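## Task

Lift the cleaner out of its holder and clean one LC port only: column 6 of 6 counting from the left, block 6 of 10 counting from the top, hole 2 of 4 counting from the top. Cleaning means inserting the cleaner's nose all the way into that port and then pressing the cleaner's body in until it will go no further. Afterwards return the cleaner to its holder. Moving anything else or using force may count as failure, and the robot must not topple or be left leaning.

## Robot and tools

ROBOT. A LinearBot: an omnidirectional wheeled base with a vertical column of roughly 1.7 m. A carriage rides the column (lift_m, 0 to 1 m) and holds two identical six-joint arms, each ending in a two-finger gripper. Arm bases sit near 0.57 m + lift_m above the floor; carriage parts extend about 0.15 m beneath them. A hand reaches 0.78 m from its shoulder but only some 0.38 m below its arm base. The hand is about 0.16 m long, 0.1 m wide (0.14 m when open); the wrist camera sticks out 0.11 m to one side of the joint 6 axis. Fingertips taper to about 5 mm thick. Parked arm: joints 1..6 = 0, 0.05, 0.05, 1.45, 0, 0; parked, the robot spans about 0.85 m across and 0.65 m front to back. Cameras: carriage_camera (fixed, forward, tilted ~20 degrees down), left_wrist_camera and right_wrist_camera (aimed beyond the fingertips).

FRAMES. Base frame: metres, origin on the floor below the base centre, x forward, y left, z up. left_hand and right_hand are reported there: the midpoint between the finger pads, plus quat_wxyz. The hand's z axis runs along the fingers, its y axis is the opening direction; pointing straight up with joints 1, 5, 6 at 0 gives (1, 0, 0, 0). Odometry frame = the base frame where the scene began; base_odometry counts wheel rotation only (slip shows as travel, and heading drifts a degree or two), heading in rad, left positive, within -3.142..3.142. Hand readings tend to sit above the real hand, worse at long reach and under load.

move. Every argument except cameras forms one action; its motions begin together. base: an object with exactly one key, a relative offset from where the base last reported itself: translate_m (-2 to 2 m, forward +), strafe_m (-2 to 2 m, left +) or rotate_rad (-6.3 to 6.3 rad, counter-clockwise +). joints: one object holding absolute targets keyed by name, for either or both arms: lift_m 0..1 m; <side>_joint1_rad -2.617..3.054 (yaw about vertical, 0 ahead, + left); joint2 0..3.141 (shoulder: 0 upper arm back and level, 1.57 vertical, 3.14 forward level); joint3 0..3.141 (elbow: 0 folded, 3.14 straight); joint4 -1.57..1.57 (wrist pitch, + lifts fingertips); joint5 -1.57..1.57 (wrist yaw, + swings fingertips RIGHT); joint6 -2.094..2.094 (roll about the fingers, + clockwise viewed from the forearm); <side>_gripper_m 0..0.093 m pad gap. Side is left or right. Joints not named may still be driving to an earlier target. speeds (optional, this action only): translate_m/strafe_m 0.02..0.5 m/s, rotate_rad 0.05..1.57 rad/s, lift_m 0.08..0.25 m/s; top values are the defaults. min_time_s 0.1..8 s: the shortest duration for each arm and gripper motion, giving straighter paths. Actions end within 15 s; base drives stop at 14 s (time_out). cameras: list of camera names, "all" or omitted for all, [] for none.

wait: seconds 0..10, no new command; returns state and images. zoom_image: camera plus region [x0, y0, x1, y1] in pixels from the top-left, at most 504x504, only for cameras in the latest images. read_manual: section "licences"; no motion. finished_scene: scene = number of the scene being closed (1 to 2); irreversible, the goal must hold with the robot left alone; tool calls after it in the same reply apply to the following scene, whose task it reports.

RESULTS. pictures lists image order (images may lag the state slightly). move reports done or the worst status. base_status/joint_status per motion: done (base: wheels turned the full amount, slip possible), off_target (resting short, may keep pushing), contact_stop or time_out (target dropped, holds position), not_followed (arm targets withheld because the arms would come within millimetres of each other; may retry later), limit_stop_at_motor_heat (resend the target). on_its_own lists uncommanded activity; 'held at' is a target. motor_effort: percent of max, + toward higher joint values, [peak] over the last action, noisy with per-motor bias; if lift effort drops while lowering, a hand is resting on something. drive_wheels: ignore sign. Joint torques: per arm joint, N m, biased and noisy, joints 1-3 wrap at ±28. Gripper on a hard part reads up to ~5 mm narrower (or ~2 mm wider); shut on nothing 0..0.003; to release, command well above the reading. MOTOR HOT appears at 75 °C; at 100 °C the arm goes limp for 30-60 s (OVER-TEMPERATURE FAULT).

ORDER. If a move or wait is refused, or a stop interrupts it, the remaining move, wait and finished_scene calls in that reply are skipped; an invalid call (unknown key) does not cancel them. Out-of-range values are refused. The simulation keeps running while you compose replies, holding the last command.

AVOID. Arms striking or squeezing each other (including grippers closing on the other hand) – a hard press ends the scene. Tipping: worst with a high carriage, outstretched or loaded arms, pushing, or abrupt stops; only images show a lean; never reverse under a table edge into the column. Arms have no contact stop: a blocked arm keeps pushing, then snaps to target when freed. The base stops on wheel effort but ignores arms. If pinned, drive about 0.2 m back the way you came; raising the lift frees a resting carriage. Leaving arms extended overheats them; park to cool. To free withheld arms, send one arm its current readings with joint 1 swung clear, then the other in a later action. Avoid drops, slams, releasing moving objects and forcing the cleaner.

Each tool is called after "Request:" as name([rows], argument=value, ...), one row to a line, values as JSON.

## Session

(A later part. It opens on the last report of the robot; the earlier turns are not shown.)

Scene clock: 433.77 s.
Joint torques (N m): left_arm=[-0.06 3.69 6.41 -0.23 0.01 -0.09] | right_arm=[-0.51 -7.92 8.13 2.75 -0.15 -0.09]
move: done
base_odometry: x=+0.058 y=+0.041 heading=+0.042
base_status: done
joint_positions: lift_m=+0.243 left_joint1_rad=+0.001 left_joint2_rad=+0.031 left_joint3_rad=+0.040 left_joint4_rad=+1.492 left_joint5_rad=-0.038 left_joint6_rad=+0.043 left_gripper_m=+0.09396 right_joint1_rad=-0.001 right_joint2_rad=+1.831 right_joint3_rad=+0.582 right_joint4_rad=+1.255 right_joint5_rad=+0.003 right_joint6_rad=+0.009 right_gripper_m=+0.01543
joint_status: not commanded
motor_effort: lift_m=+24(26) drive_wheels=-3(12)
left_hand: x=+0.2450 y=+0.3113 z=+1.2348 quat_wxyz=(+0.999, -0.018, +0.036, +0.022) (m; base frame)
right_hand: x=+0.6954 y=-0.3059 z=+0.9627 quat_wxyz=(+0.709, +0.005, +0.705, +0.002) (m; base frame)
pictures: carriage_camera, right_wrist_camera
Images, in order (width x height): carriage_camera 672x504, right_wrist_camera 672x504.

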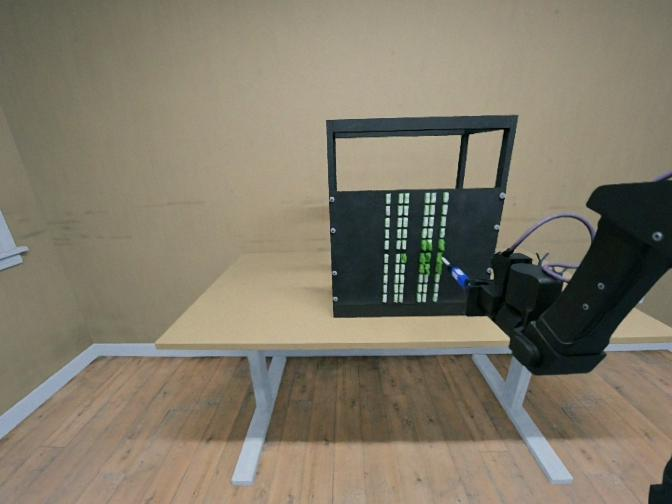

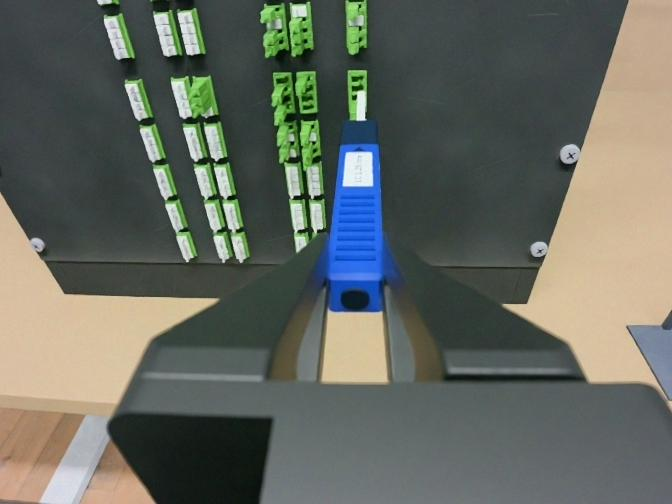

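Request:
move(base={"strafe_m": 0.004}, speeds={"strafe_m": 0.03}, cameras=[])

Request:
move(base={"translate_m": -0.02}, speeds={"translate_m": 0.08}, cameras=[])

Request:
move(base={"translate_m": 0.024}, speeds={"translate_m": 0.05}, cameras=["right_wrist_camera", "carriage_camera"])

Request:
zoom_image(camera="right_wrist_camera", region=[330, 50, 400, 120])

Request:
zoom_image(camera="carriage_camera", region=[425, 235, 475, 285])

Scene clock: 451.57 s.
Joint torques (N m): left_arm=[0.02 3.67 6.38 -0.23 0.03 -0.08] | right_arm=[-0.65 -7.94 8.1 2.75 -0.16 -0.09]
move: done
base_odometry: x=+0.058 y=+0.044 heading=+0.042
base_status: done
joint_positions: lift_m=+0.243 left_joint1_rad=+0.000 left_joint2_rad=+0.031 left_joint3_rad=+0.040 left_joint4_rad=+1.492 left_joint5_rad=-0.037 left_joint6_rad=+0.043 left_gripper_m=+0.09396 right_joint1_rad=+0.001 right_joint2_rad=+1.831 right_joint3_rad=+0.582 right_joint4_rad=+1.256 right_joint5_rad=+0.003 right_joint6_rad=+0.009 right_gripper_m=+0.01543
joint_status: not commanded
motor_effort: lift_m=+24(26) drive_wheels=+4(5)
left_hand: x=+0.2450 y=+0.3113 z=+1.2348 quat_wxyz=(+0.999, -0.018, +0.036, +0.022) (m; base frame)
right_hand: x=+0.6954 y=-0.3050 z=+0.9628 quat_wxyz=(+0.710, +0.004, +0.705, +0.003) (m; base frame)
pictures: none
No camera images: "cameras" was empty.

Scene clock: 452.53 s.
Joint torques (N m): left_arm=[0.02 3.64 6.42 -0.25 0.03 -0.08] | right_arm=[-0.59 -7.94 8.16 2.76 -0.15 -0.09]
move: done
base_odometry: x=+0.038 y=+0.043 heading=+0.041
base_status: done
joint_positions: lift_m=+0.243 left_joint1_rad=+0.000 left_joint2_rad=+0.031 left_joint3_rad=+0.040 left_joint4_rad=+1.492 left_joint5_rad=-0.037 left_joint6_rad=+0.043 left_gripper_m=+0.09396 right_joint1_rad=+0.000 right_joint2_rad=+1.831 right_joint3_rad=+0.582 right_joint4_rad=+1.256 right_joint5_rad=+0.003 right_joint6_rad=+0.009 right_gripper_m=+0.01543
joint_status: not commanded
motor_effort: lift_m=+24(27) drive_wheels=+6(10)
left_hand: x=+0.2450 y=+0.3113 z=+1.2348 quat_wxyz=(+0.999, -0.018, +0.036, +0.022) (m; base frame)
right_hand: x=+0.6954 y=-0.3055 z=+0.9628 quat_wxyz=(+0.710, +0.004, +0.705, +0.002) (m; base frame)
pictures: none
No camera images: "cameras" was empty.

Scene clock: 453.50 s.
Joint torques (N m): left_arm=[-0.02 3.66 6.34 -0.25 0.01 -0.08] | right_arm=[-0.59 -7.98 8.12 2.74 -0.14 -0.09]
move: done
base_odometry: x=+0.062 y=+0.044 heading=+0.041
base_status: done
joint_positions: lift_m=+0.243 left_joint1_rad=+0.000 left_joint2_rad=+0.031 left_joint3_rad=+0.040 left_joint4_rad=+1.493 left_joint5_rad=-0.037 left_joint6_rad=+0.043 left_gripper_m=+0.09396 right_joint1_rad=+0.000 right_joint2_rad=+1.831 right_joint3_rad=+0.582 right_joint4_rad=+1.255 right_joint5_rad=+0.003 right_joint6_rad=+0.009 right_gripper_m=+0.01543
joint_status: not commanded
motor_effort: lift_m=+24(26) drive_wheels=+3(14)
left_hand: x=+0.2448 y=+0.3113 z=+1.2348 quat_wxyz=(+0.999, -0.018, +0.035, +0.022) (m; base frame)
right_hand: x=+0.6954 y=-0.3055 z=+0.9627 quat_wxyz=(+0.709, +0.004, +0.705, +0.002) (m; base frame)
pictures: carriage_camera, right_wrist_camera
Images, in order (width x height): carriage_camera 672x504, right_wrist_camera 672x504.

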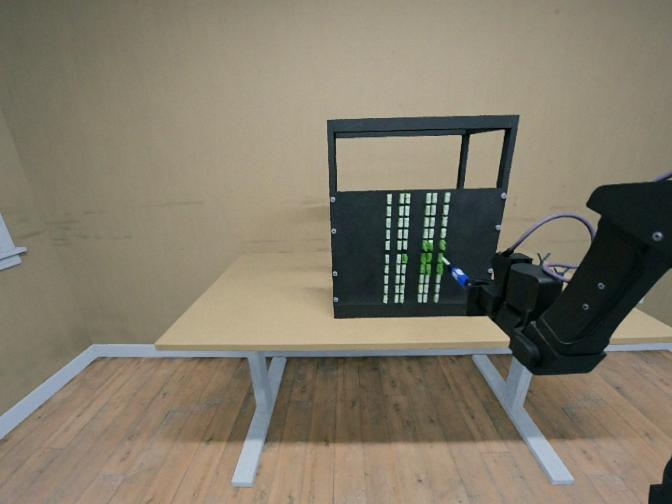

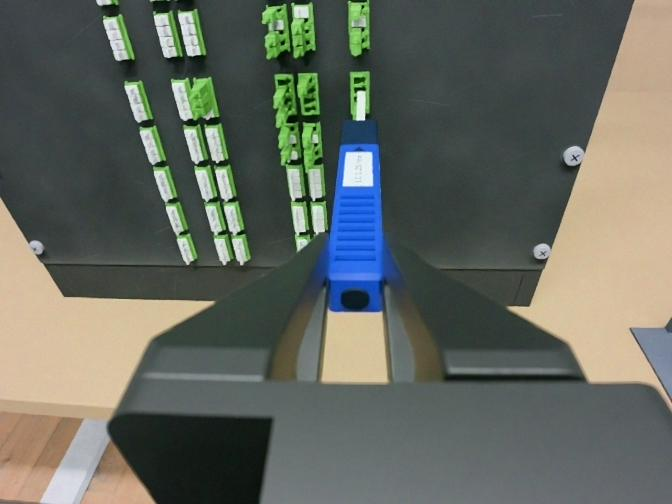

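Scaled by 7.200 from the camera's 672x504 image, which has a finer 960x720 frame.

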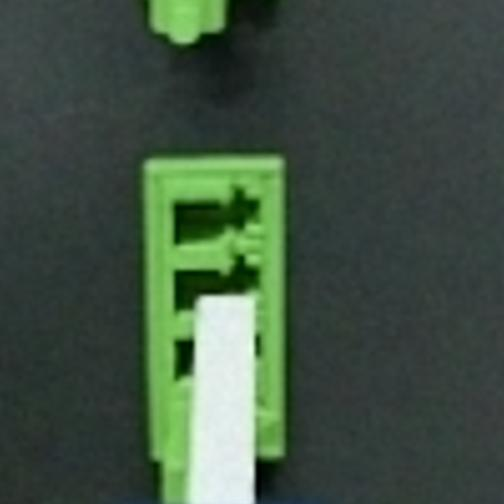

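Scaled by 10.080 from the camera's 672x504 image, which has a finer 960x720 frame.

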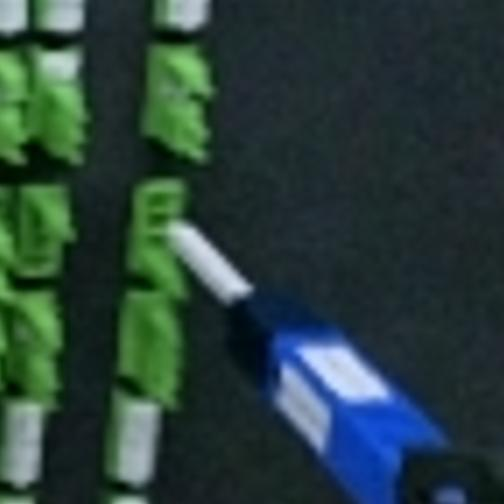

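Request:
move(base={"strafe_m": 0.002}, speeds={"strafe_m": 0.03}, cameras=[])

Request:
move(base={"translate_m": -0.015}, speeds={"translate_m": 0.08}, cameras=[])

Request:
move(base={"translate_m": 0.018}, speeds={"translate_m": 0.05}, cameras=["right_wrist_camera", "carriage_camera"])

Request:
zoom_image(camera="right_wrist_camera", region=[330, 50, 400, 120])

Request:
zoom_image(camera="carriage_camera", region=[425, 235, 475, 285])

Scene clock: 463.73 s.
Joint torques (N m): left_arm=[0.06 3.66 6.42 -0.25 0.04 -0.08] | right_arm=[-0.7 -7.9 8.09 2.76 -0.13 -0.09]
move: done
base_odometry: x=+0.062 y=+0.046 heading=+0.040
base_status: done
joint_positions: lift_m=+0.243 left_joint1_rad=+0.000 left_joint2_rad=+0.031 left_joint3_rad=+0.040 left_joint4_rad=+1.493 left_joint5_rad=-0.037 left_joint6_rad=+0.043 left_gripper_m=+0.09396 right_joint1_rad=+0.001 right_joint2_rad=+1.831 right_joint3_rad=+0.582 right_joint4_rad=+1.255 right_joint5_rad=+0.002 right_joint6_rad=+0.009 right_gripper_m=+0.01543
joint_status: not commanded
motor_effort: lift_m=+24(27) drive_wheels=+4(7)
left_hand: x=+0.2448 y=+0.3113 z=+1.2348 quat_wxyz=(+0.999, -0.018, +0.035, +0.022) (m; base frame)
right_hand: x=+0.6954 y=-0.3049 z=+0.9627 quat_wxyz=(+0.709, +0.004, +0.705, +0.003) (m; base frame)
pictures: none
No camera images: "cameras" was empty.

Scene clock: 464.53 s.
Joint torques (N m): left_arm=[0.03 3.64 6.3 -0.26 0.03 -0.08] | right_arm=[-0.65 -7.94 8.14 2.75 -0.13 -0.1]
move: done
base_odometry: x=+0.047 y=+0.045 heading=+0.040
base_status: done
joint_positions: lift_m=+0.243 left_joint1_rad=+0.000 left_joint2_rad=+0.031 left_joint3_rad=+0.040 left_joint4_rad=+1.493 left_joint5_rad=-0.037 left_joint6_rad=+0.043 left_gripper_m=+0.09396 right_joint1_rad=+0.000 right_joint2_rad=+1.831 right_joint3_rad=+0.582 right_joint4_rad=+1.256 right_joint5_rad=+0.002 right_joint6_rad=+0.009 right_gripper_m=+0.01543
joint_status: not commanded
motor_effort: lift_m=+24(28) drive_wheels=+4(10)
left_hand: x=+0.2448 y=+0.3113 z=+1.2348 quat_wxyz=(+0.999, -0.018, +0.035, +0.022) (m; base frame)
right_hand: x=+0.6954 y=-0.3050 z=+0.9628 quat_wxyz=(+0.710, +0.004, +0.705, +0.003) (m; base frame)
pictures: none
No camera images: "cameras" was empty.

Scene clock: 465.47 s.
Joint torques (N m): left_arm=[0.03 3.7 6.34 -0.24 0 -0.08] | right_arm=[-0.68 -7.92 8.12 2.74 -0.13 -0.09]
move: done
base_odometry: x=+0.065 y=+0.046 heading=+0.040
base_status: done
joint_positions: lift_m=+0.243 left_joint1_rad=+0.000 left_joint2_rad=+0.031 left_joint3_rad=+0.040 left_joint4_rad=+1.492 left_joint5_rad=-0.037 left_joint6_rad=+0.043 left_gripper_m=+0.09396 right_joint1_rad=+0.000 right_joint2_rad=+1.831 right_joint3_rad=+0.582 right_joint4_rad=+1.256 right_joint5_rad=+0.002 right_joint6_rad=+0.009 right_gripper_m=+0.01543
joint_status: not commanded
motor_effort: lift_m=+25(27) drive_wheels=-3(13)
left_hand: x=+0.2449 y=+0.3113 z=+1.2348 quat_wxyz=(+0.999, -0.018, +0.035, +0.022) (m; base frame)
right_hand: x=+0.6954 y=-0.3050 z=+0.9628 quat_wxyz=(+0.710, +0.004, +0.705, +0.003) (m; base frame)
pictures: carriage_camera, right_wrist_camera
Images, in order (width x height): carriage_camera 672x504, right_wrist_camera 672x504.

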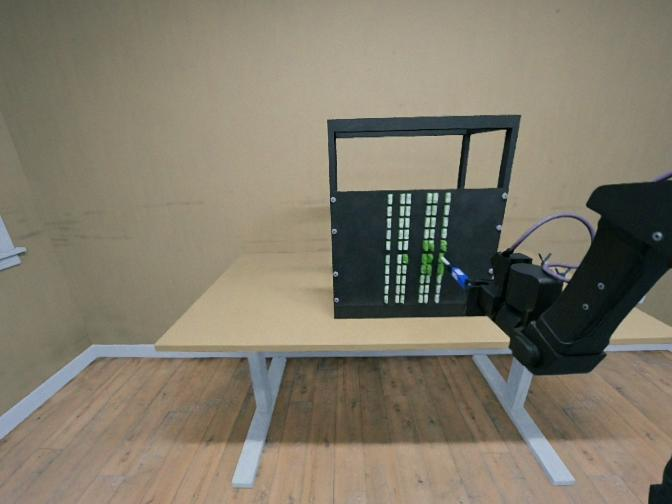

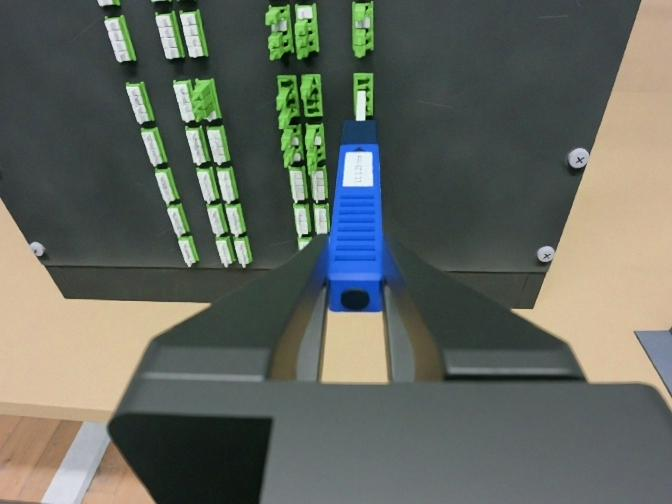

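Scaled by 7.200 from the camera's 672x504 image, which has a finer 960x720 frame.

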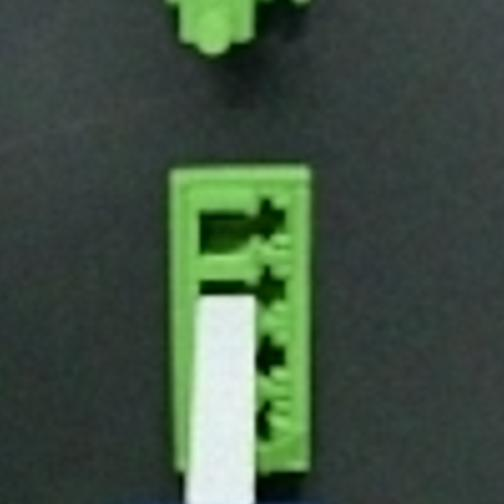

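Scaled by 10.080 from the camera's 672x504 image, which has a finer 960x720 frame.

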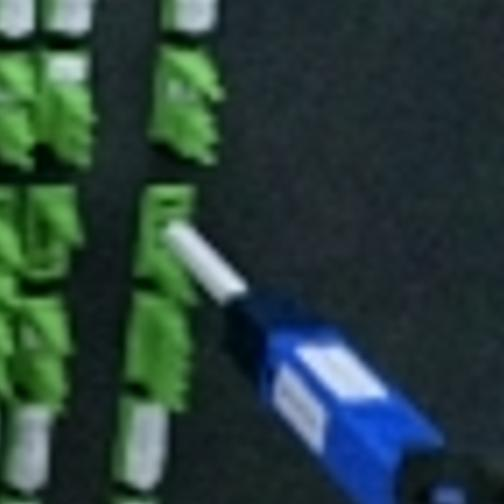

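Request:
move(base={"translate_m": 0.006}, speeds={"translate_m": 0.03}, cameras=["right_wrist_camera", "carriage_camera"])

Request:
zoom_image(camera="right_wrist_camera", region=[330, 50, 400, 120])

Request:
zoom_image(camera="carriage_camera", region=[425, 235, 475, 285])

Scene clock: 470.50 s.
Joint torques (N m): left_arm=[0.02 3.69 6.34 -0.27 0.03 -0.09] | right_arm=[-0.65 -7.97 8.13 2.76 -0.13 -0.09]
move: done
base_odometry: x=+0.071 y=+0.047 heading=+0.041
base_status: done
joint_positions: lift_m=+0.243 left_joint1_rad=+0.000 left_joint2_rad=+0.031 left_joint3_rad=+0.040 left_joint4_rad=+1.493 left_joint5_rad=-0.037 left_joint6_rad=+0.043 left_gripper_m=+0.09396 right_joint1_rad=+0.000 right_joint2_rad=+1.831 right_joint3_rad=+0.582 right_joint4_rad=+1.255 right_joint5_rad=+0.002 right_joint6_rad=+0.009 right_gripper_m=+0.01543
joint_status: not commanded
motor_effort: lift_m=+24(26) drive_wheels=+4(13)
left_hand: x=+0.2448 y=+0.3113 z=+1.2348 quat_wxyz=(+0.999, -0.018, +0.035, +0.022) (m; base frame)
right_hand: x=+0.6954 y=-0.3050 z=+0.9626 quat_wxyz=(+0.709, +0.004, +0.705, +0.003) (m; base frame)
pictures: carriage_camera, right_wrist_camera
Images, in order (width x height): carriage_camera 672x504, right_wrist_camera 672x504.

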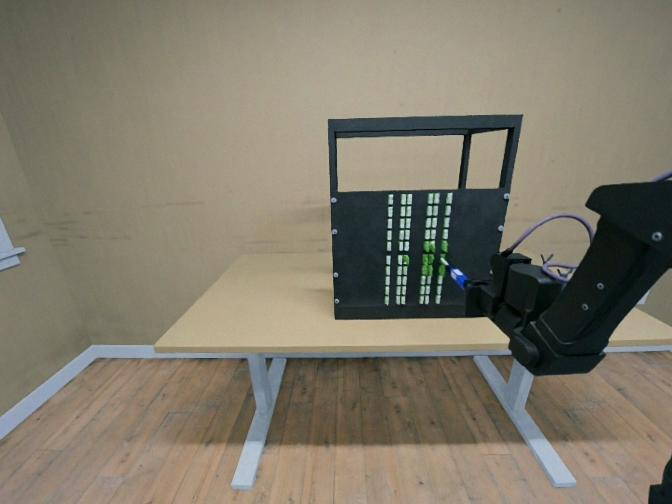

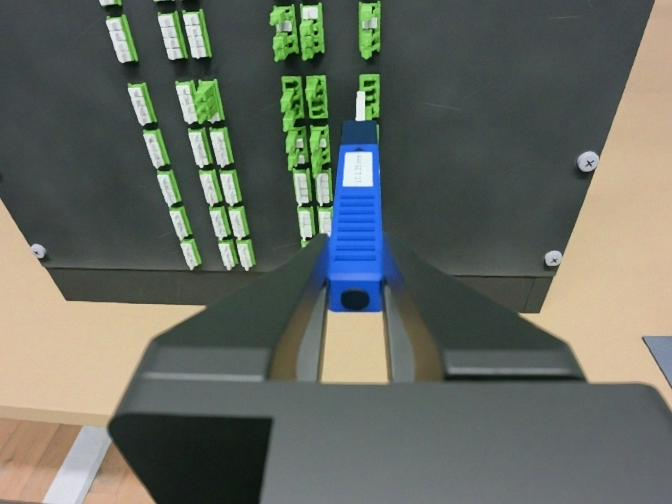

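Scaled by 7.200 from the camera's 672x504 image, which has a finer 960x720 frame.

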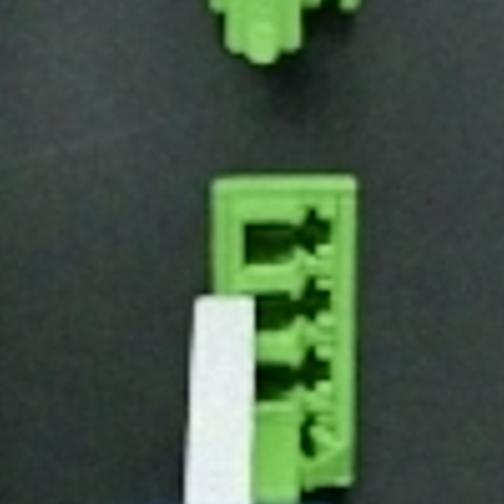

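Scaled by 10.080 from the camera's 672x504 image, which has a finer 960x720 frame.

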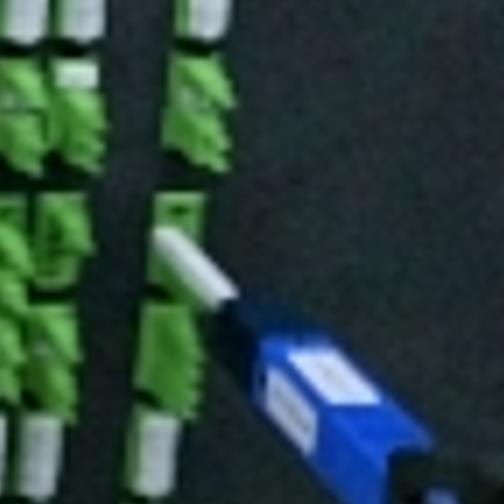

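Request:
move(cameras=["right_wrist_camera", "carriage_camera"])

Request:
zoom_image(camera="right_wrist_camera", region=[330, 50, 400, 120])

Request:
zoom_image(camera="carriage_camera", region=[425, 235, 475, 285])

Scene clock: 475.67 s.
Joint torques (N m): left_arm=[-0.03 3.67 6.37 -0.25 0.02 -0.08] | right_arm=[-0.65 -7.94 8.14 2.76 -0.13 -0.09]
base_odometry: x=+0.071 y=+0.047 heading=+0.041
base_status: done
joint_positions: lift_m=+0.243 left_joint1_rad=+0.000 left_joint2_rad=+0.031 left_joint3_rad=+0.040 left_joint4_rad=+1.493 left_joint5_rad=-0.037 left_joint6_rad=+0.043 left_gripper_m=+0.09396 right_joint1_rad=+0.000 right_joint2_rad=+1.831 right_joint3_rad=+0.582 right_joint4_rad=+1.255 right_joint5_rad=+0.002 right_joint6_rad=+0.009 right_gripper_m=+0.01543
joint_status: not commanded
motor_effort: lift_m=+26(26) drive_wheels=+5(13)
left_hand: x=+0.2448 y=+0.3113 z=+1.2348 quat_wxyz=(+0.999, -0.018, +0.035, +0.022) (m; base frame)
right_hand: x=+0.6954 y=-0.3050 z=+0.9626 quat_wxyz=(+0.709, +0.004, +0.705, +0.003) (m; base frame)
pictures: carriage_camera, right_wrist_camera
Images, in order (width x height): carriage_camera 672x504, right_wrist_camera 672x504.

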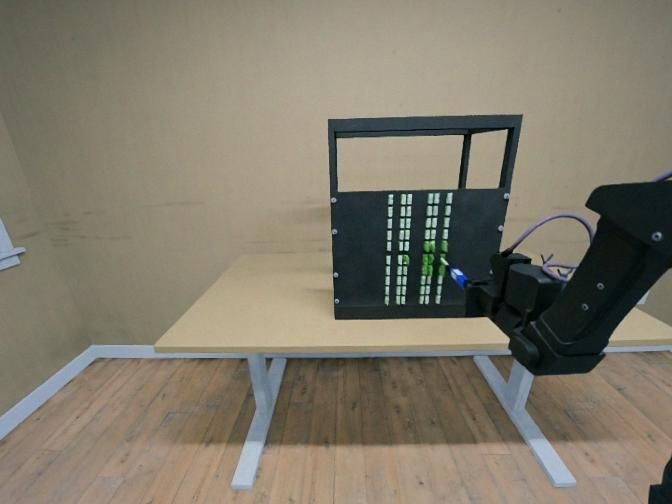

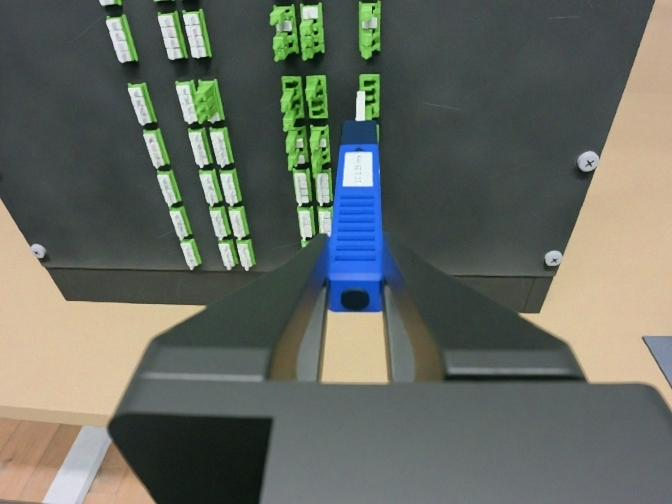

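Scaled by 7.200 from the camera's 672x504 image, which has a finer 960x720 frame.

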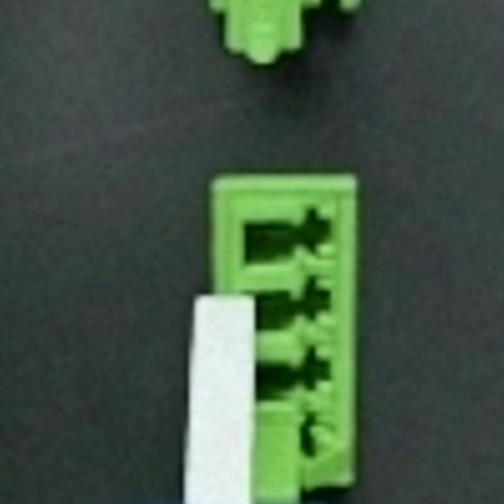

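Scaled by 10.080 from the camera's 672x504 image, which has a finer 960x720 frame.

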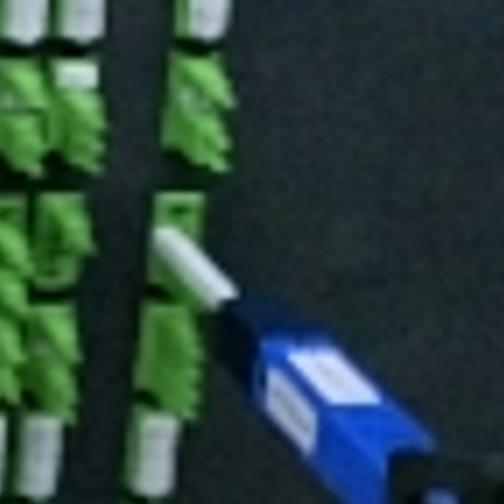

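Request:
move(joints={"right_joint1_rad": -0.008}, min_time_s=0.5, cameras=["right_wrist_camera", "carriage_camera"])

Request:
zoom_image(camera="right_wrist_camera", region=[330, 50, 400, 120])

Request:
zoom_image(camera="carriage_camera", region=[425, 235, 475, 285])

Scene clock: 490.43 s.
Joint torques (N m): left_arm=[-0.08 3.69 6.39 -0.26 0.01 -0.09] | right_arm=[-1.28 -7.94 8.14 2.76 -0.13 -0.09]
move: done
base_odometry: x=+0.071 y=+0.047 heading=+0.041
base_status: not commanded
joint_positions: lift_m=+0.243 left_joint1_rad=+0.000 left_joint2_rad=+0.031 left_joint3_rad=+0.040 left_joint4_rad=+1.493 left_joint5_rad=-0.037 left_joint6_rad=+0.043 left_gripper_m=+0.09396 right_joint1_rad=+0.000 right_joint2_rad=+1.831 right_joint3_rad=+0.582 right_joint4_rad=+1.255 right_joint5_rad=+0.002 right_joint6_rad=+0.009 right_gripper_m=+0.01543
joint_status: all done
motor_effort: lift_m=+26(27) drive_wheels=+6(6)
left_hand: x=+0.2448 y=+0.3113 z=+1.2348 quat_wxyz=(+0.999, -0.018, +0.035, +0.022) (m; base frame)
right_hand: x=+0.6954 y=-0.3050 z=+0.9626 quat_wxyz=(+0.709, +0.004, +0.705, +0.003) (m; base frame)
pictures: carriage_camera, right_wrist_camera
Images, in order (width x height): carriage_camera 672x504, right_wrist_camera 672x504.

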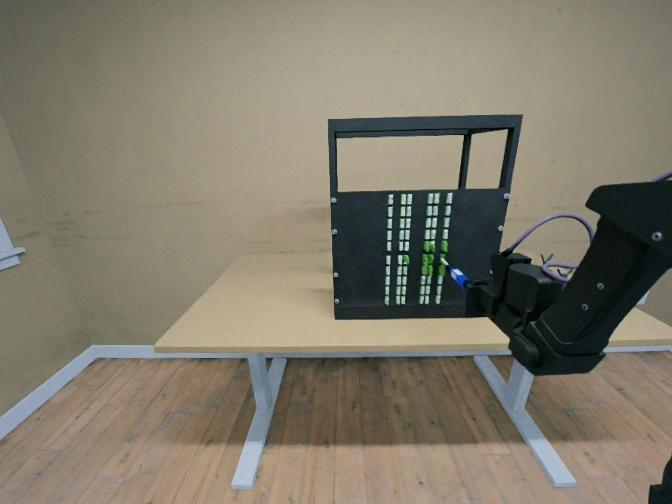

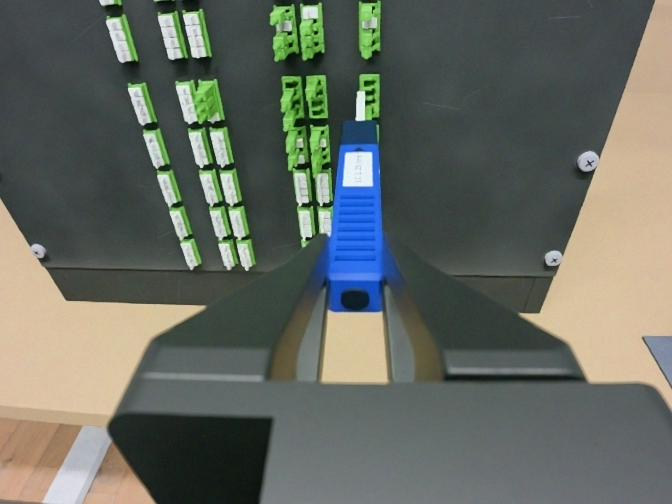

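Scaled by 7.200 from the camera's 672x504 image, which has a finer 960x720 frame.

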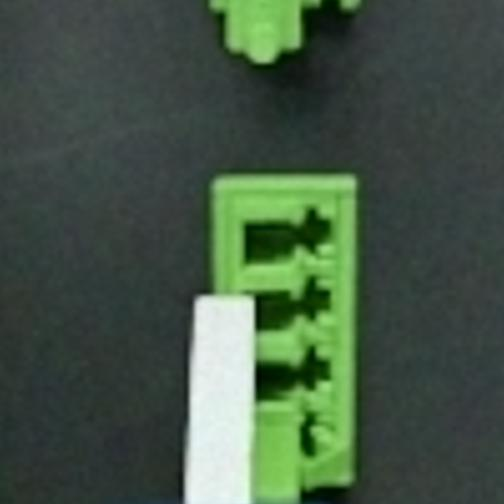

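Scaled by 10.080 from the camera's 672x504 image, which has a finer 960x720 frame.

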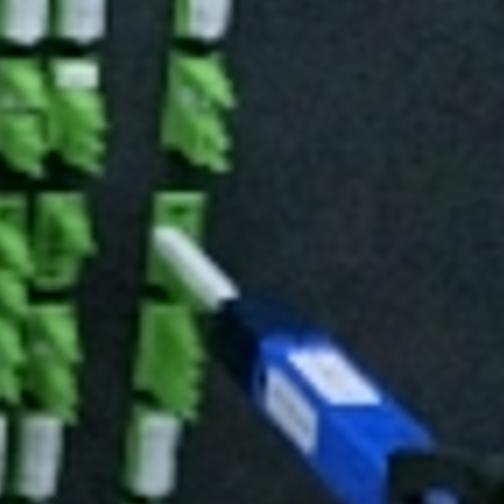

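Request:
move(base={"translate_m": -0.012}, speeds={"translate_m": 0.05}, cameras=["right_wrist_camera", "carriage_camera"])

Request:
zoom_image(camera="right_wrist_camera", region=[330, 50, 400, 120])

Request:
zoom_image(camera="carriage_camera", region=[425, 235, 475, 285])

Scene clock: 496.03 s.
Joint torques (N m): left_arm=[0.01 3.69 6.39 -0.25 0.04 -0.07] | right_arm=[-1.01 -7.95 8.13 2.74 -0.13 -0.09]
move: done
base_odometry: x=+0.059 y=+0.046 heading=+0.041
base_status: done
joint_positions: lift_m=+0.243 left_joint1_rad=+0.000 left_joint2_rad=+0.031 left_joint3_rad=+0.040 left_joint4_rad=+1.493 left_joint5_rad=-0.037 left_joint6_rad=+0.043 left_gripper_m=+0.09396 right_joint1_rad=-0.003 right_joint2_rad=+1.831 right_joint3_rad=+0.582 right_joint4_rad=+1.254 right_joint5_rad=+0.002 right_joint6_rad=+0.009 right_gripper_m=+0.01543
joint_status: not commanded
motor_effort: lift_m=+24(27) drive_wheels=+0(10)
left_hand: x=+0.2448 y=+0.3113 z=+1.2348 quat_wxyz=(+0.999, -0.018, +0.035, +0.022) (m; base frame)
right_hand: x=+0.6954 y=-0.3066 z=+0.9625 quat_wxyz=(+0.709, +0.005, +0.705, +0.002) (m; base frame)
pictures: carriage_camera, right_wrist_camera
Images, in order (width x height): carriage_camera 672x504, right_wrist_camera 672x504.

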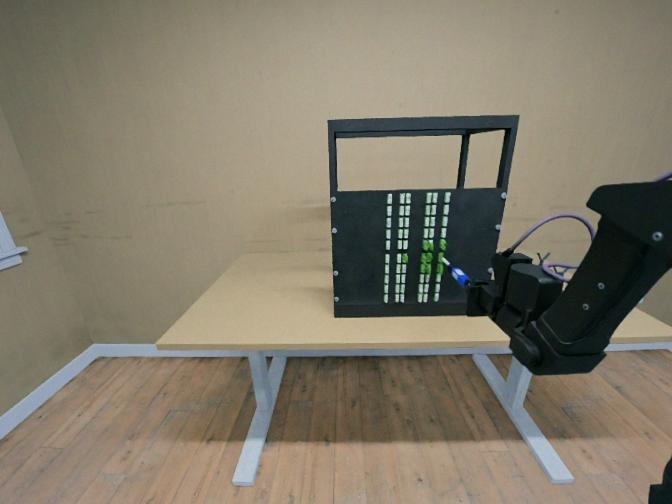

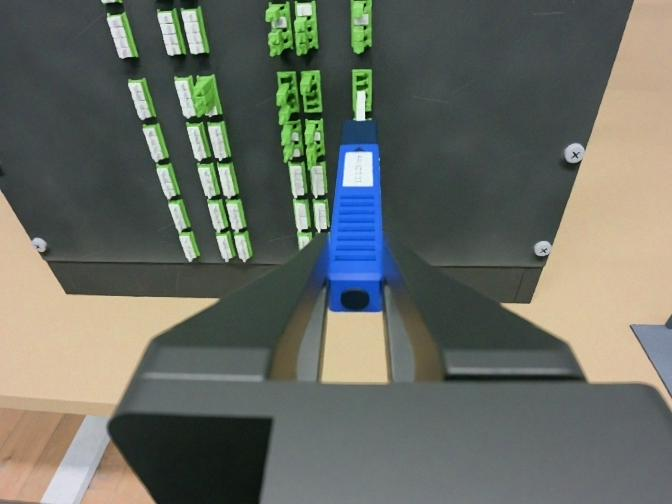

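Scaled by 7.200 from the camera's 672x504 image, which has a finer 960x720 frame.

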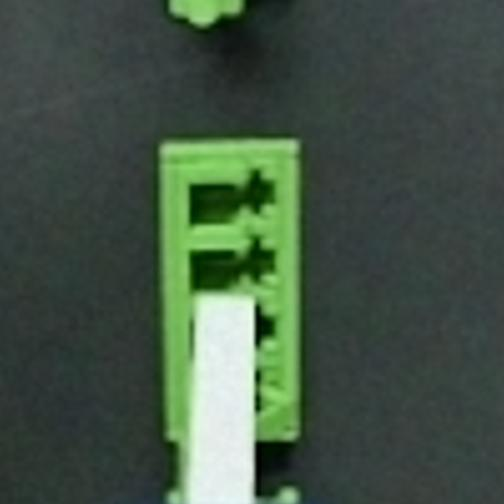

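Scaled by 10.080 from the camera's 672x504 image, which has a finer 960x720 frame.

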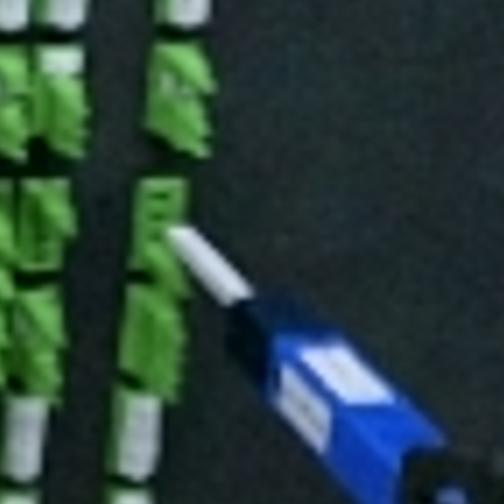

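Request:
move(joints={"right_joint1_rad": -0.001}, min_time_s=0.3, cameras=[])

Request:
move(base={"translate_m": 0.007}, speeds={"translate_m": 0.02}, cameras=["right_wrist_camera", "carriage_camera"])

Request:
zoom_image(camera="right_wrist_camera", region=[330, 50, 400, 120])

Request:
zoom_image(camera="carriage_camera", region=[425, 235, 475, 285])

Scene clock: 507.00 s.
Joint torques (N m): left_arm=[0.05 3.66 6.42 -0.25 0.04 -0.1] | right_arm=[-0.49 -7.94 8.13 2.77 -0.13 -0.08]
move: done
base_odometry: x=+0.059 y=+0.046 heading=+0.041
base_status: not commanded
joint_positions: lift_m=+0.243 left_joint1_rad=+0.000 left_joint2_rad=+0.031 left_joint3_rad=+0.040 left_joint4_rad=+1.493 left_joint5_rad=-0.037 left_joint6_rad=+0.043 left_gripper_m=+0.09396 right_joint1_rad=-0.003 right_joint2_rad=+1.831 right_joint3_rad=+0.582 right_joint4_rad=+1.254 right_joint5_rad=+0.002 right_joint6_rad=+0.009 right_gripper_m=+0.01543
joint_status: all done
motor_effort: lift_m=+24(26) drive_wheels=-1(1)
left_hand: x=+0.2448 y=+0.3113 z=+1.2348 quat_wxyz=(+0.999, -0.018, +0.035, +0.022) (m; base frame)
right_hand: x=+0.6954 y=-0.3066 z=+0.9625 quat_wxyz=(+0.709, +0.005, +0.705, +0.002) (m; base frame)
pictures: none
No camera images: "cameras" was empty.

Scene clock: 507.83 s.
Joint torques (N m): left_arm=[-0.03 3.64 6.43 -0.24 0.01 -0.09] | right_arm=[-0.4 -8.01 8.13 2.75 -0.13 -0.09]
move: done
base_odometry: x=+0.066 y=+0.047 heading=+0.041
base_status: done
joint_positions: lift_m=+0.243 left_joint1_rad=+0.000 left_joint2_rad=+0.031 left_joint3_rad=+0.040 left_joint4_rad=+1.492 left_joint5_rad=-0.037 left_joint6_rad=+0.043 left_gripper_m=+0.09396 right_joint1_rad=-0.003 right_joint2_rad=+1.831 right_joint3_rad=+0.582 right_joint4_rad=+1.255 right_joint5_rad=+0.002 right_joint6_rad=+0.009 right_gripper_m=+0.01543
joint_status: not commanded
motor_effort: lift_m=+24(27) drive_wheels=+0(9)
left_hand: x=+0.2449 y=+0.3113 z=+1.2348 quat_wxyz=(+0.999, -0.018, +0.035, +0.022) (m; base frame)
right_hand: x=+0.6954 y=-0.3066 z=+0.9627 quat_wxyz=(+0.709, +0.005, +0.705, +0.002) (m; base frame)
pictures: carriage_camera, right_wrist_camera
Images, in order (width x height): carriage_camera 672x504, right_wrist_camera 672x504.

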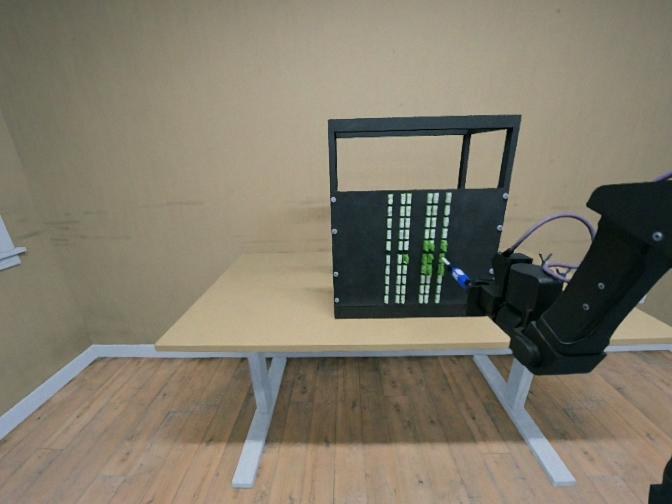

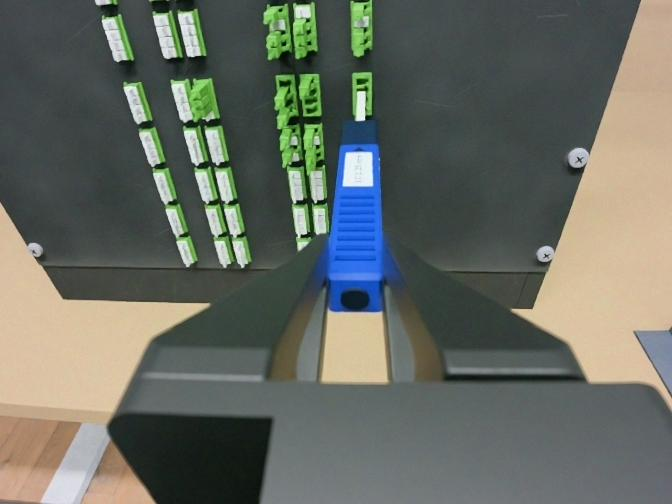

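Scaled by 7.200 from the camera's 672x504 image, which has a finer 960x720 frame.

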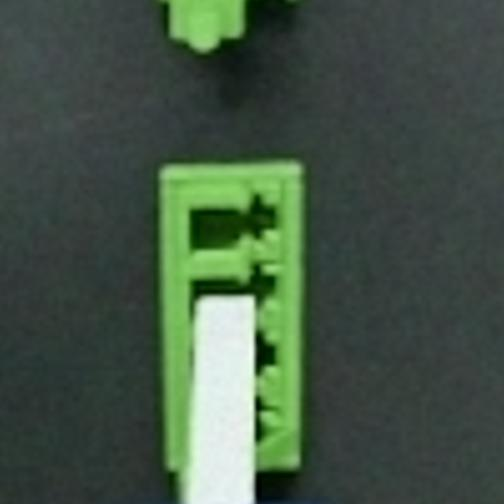

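Scaled by 10.080 from the camera's 672x504 image, which has a finer 960x720 frame.

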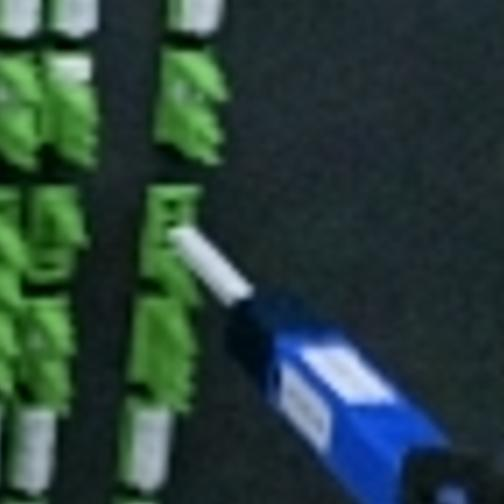

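Request:
move(base={"translate_m": 0.005}, speeds={"translate_m": 0.02}, cameras=["right_wrist_camera", "carriage_camera"])

Request:
zoom_image(camera="right_wrist_camera", region=[330, 50, 400, 120])

Request:
zoom_image(camera="carriage_camera", region=[425, 235, 475, 285])

Scene clock: 513.43 s.
Joint torques (N m): left_arm=[-0.02 3.73 6.39 -0.28 0.01 -0.08] | right_arm=[-0.46 -7.97 8.12 2.77 -0.13 -0.09]
move: done
base_odometry: x=+0.071 y=+0.047 heading=+0.041
base_status: done
joint_positions: lift_m=+0.243 left_joint1_rad=+0.000 left_joint2_rad=+0.031 left_joint3_rad=+0.040 left_joint4_rad=+1.492 left_joint5_rad=-0.037 left_joint6_rad=+0.043 left_gripper_m=+0.09396 right_joint1_rad=-0.003 right_joint2_rad=+1.831 right_joint3_rad=+0.582 right_joint4_rad=+1.254 right_joint5_rad=+0.002 right_joint6_rad=+0.009 right_gripper_m=+0.01543
joint_status: not commanded
motor_effort: lift_m=+24(26) drive_wheels=+3(10)
left_hand: x=+0.2451 y=+0.3113 z=+1.2348 quat_wxyz=(+0.999, -0.018, +0.036, +0.022) (m; base frame)
right_hand: x=+0.6954 y=-0.3066 z=+0.9623 quat_wxyz=(+0.709, +0.005, +0.705, +0.002) (m; base frame)
pictures: carriage_camera, right_wrist_camera
Images, in order (width x height): carriage_camera 672x504, right_wrist_camera 672x504.

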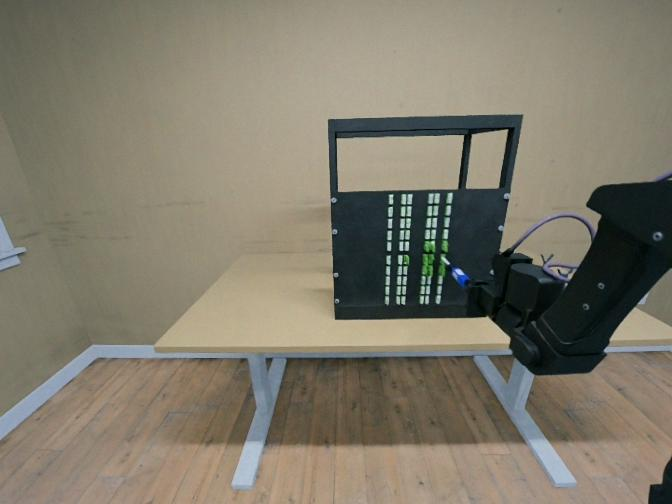

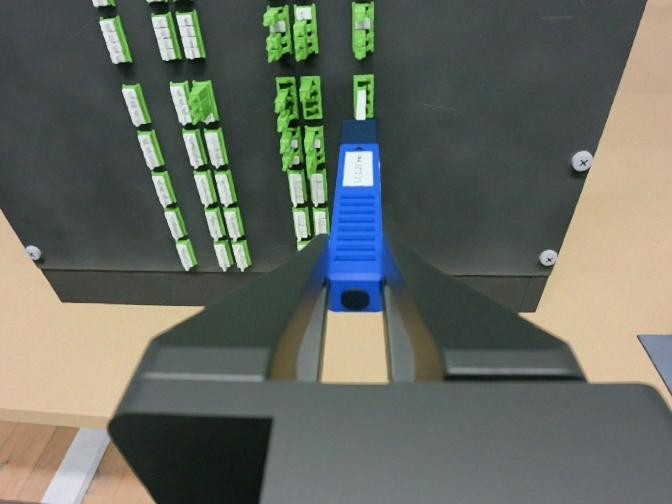

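Scaled by 7.200 from the camera's 672x504 image, which has a finer 960x720 frame.

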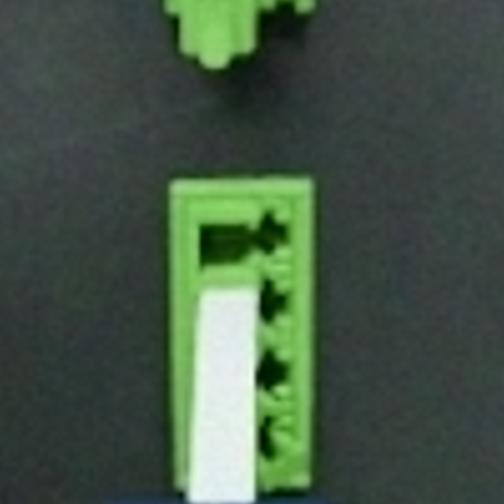

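Scaled by 10.080 from the camera's 672x504 image, which has a finer 960x720 frame.

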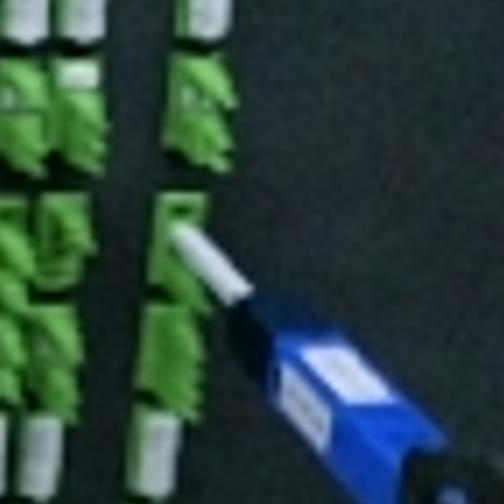

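Request:
move(base={"translate_m": 0.003}, speeds={"translate_m": 0.02}, cameras=["right_wrist_camera", "carriage_camera"])

Request:
zoom_image(camera="right_wrist_camera", region=[330, 60, 400, 130])

Request:
zoom_image(camera="carriage_camera", region=[425, 235, 475, 285])

Scene clock: 525.20 s.
Joint torques (N m): left_arm=[0.06 3.64 6.28 -0.23 0.03 -0.09] | right_arm=[-0.44 -7.99 8.16 2.78 -0.13 -0.09]
move: done
base_odometry: x=+0.073 y=+0.047 heading=+0.042
base_status: done
joint_positions: lift_m=+0.243 left_joint1_rad=+0.000 left_joint2_rad=+0.031 left_joint3_rad=+0.040 left_joint4_rad=+1.492 left_joint5_rad=-0.037 left_joint6_rad=+0.043 left_gripper_m=+0.09396 right_joint1_rad=-0.003 right_joint2_rad=+1.831 right_joint3_rad=+0.582 right_joint4_rad=+1.251 right_joint5_rad=+0.002 right_joint6_rad=+0.009 right_gripper_m=+0.01543
joint_status: not commanded
motor_effort: lift_m=+27(27) drive_wheels=+5(9)
left_hand: x=+0.2451 y=+0.3113 z=+1.2348 quat_wxyz=(+0.999, -0.018, +0.036, +0.022) (m; base frame)
right_hand: x=+0.6954 y=-0.3066 z=+0.9618 quat_wxyz=(+0.708, +0.005, +0.706, +0.002) (m; base frame)
pictures: carriage_camera, right_wrist_camera
Images, in order (width x height): carriage_camera 672x504, right_wrist_camera 672x504.

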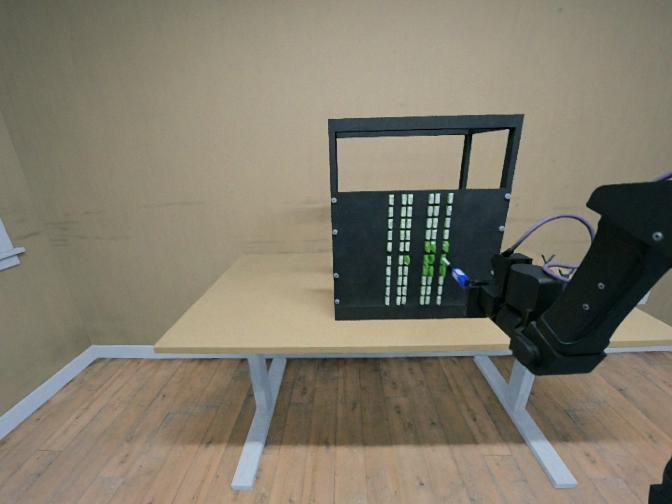

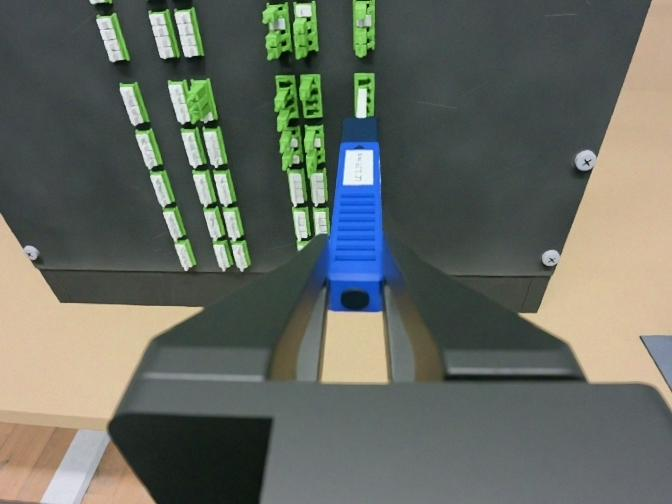

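Scaled by 7.200 from the camera's 672x504 image, which has a finer 960x720 frame.

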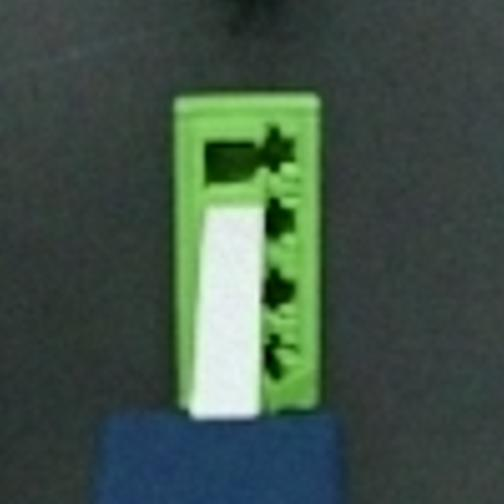

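Scaled by 10.080 from the camera's 672x504 image, which has a finer 960x720 frame.

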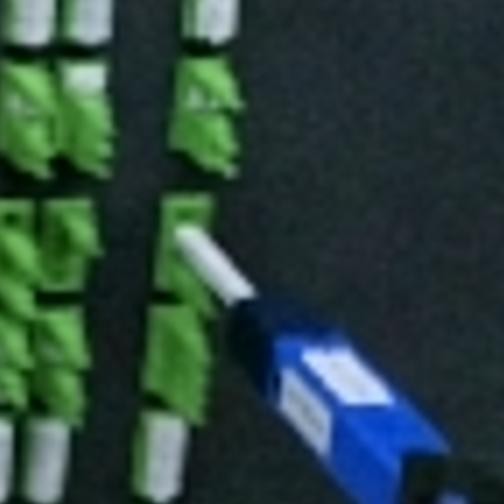

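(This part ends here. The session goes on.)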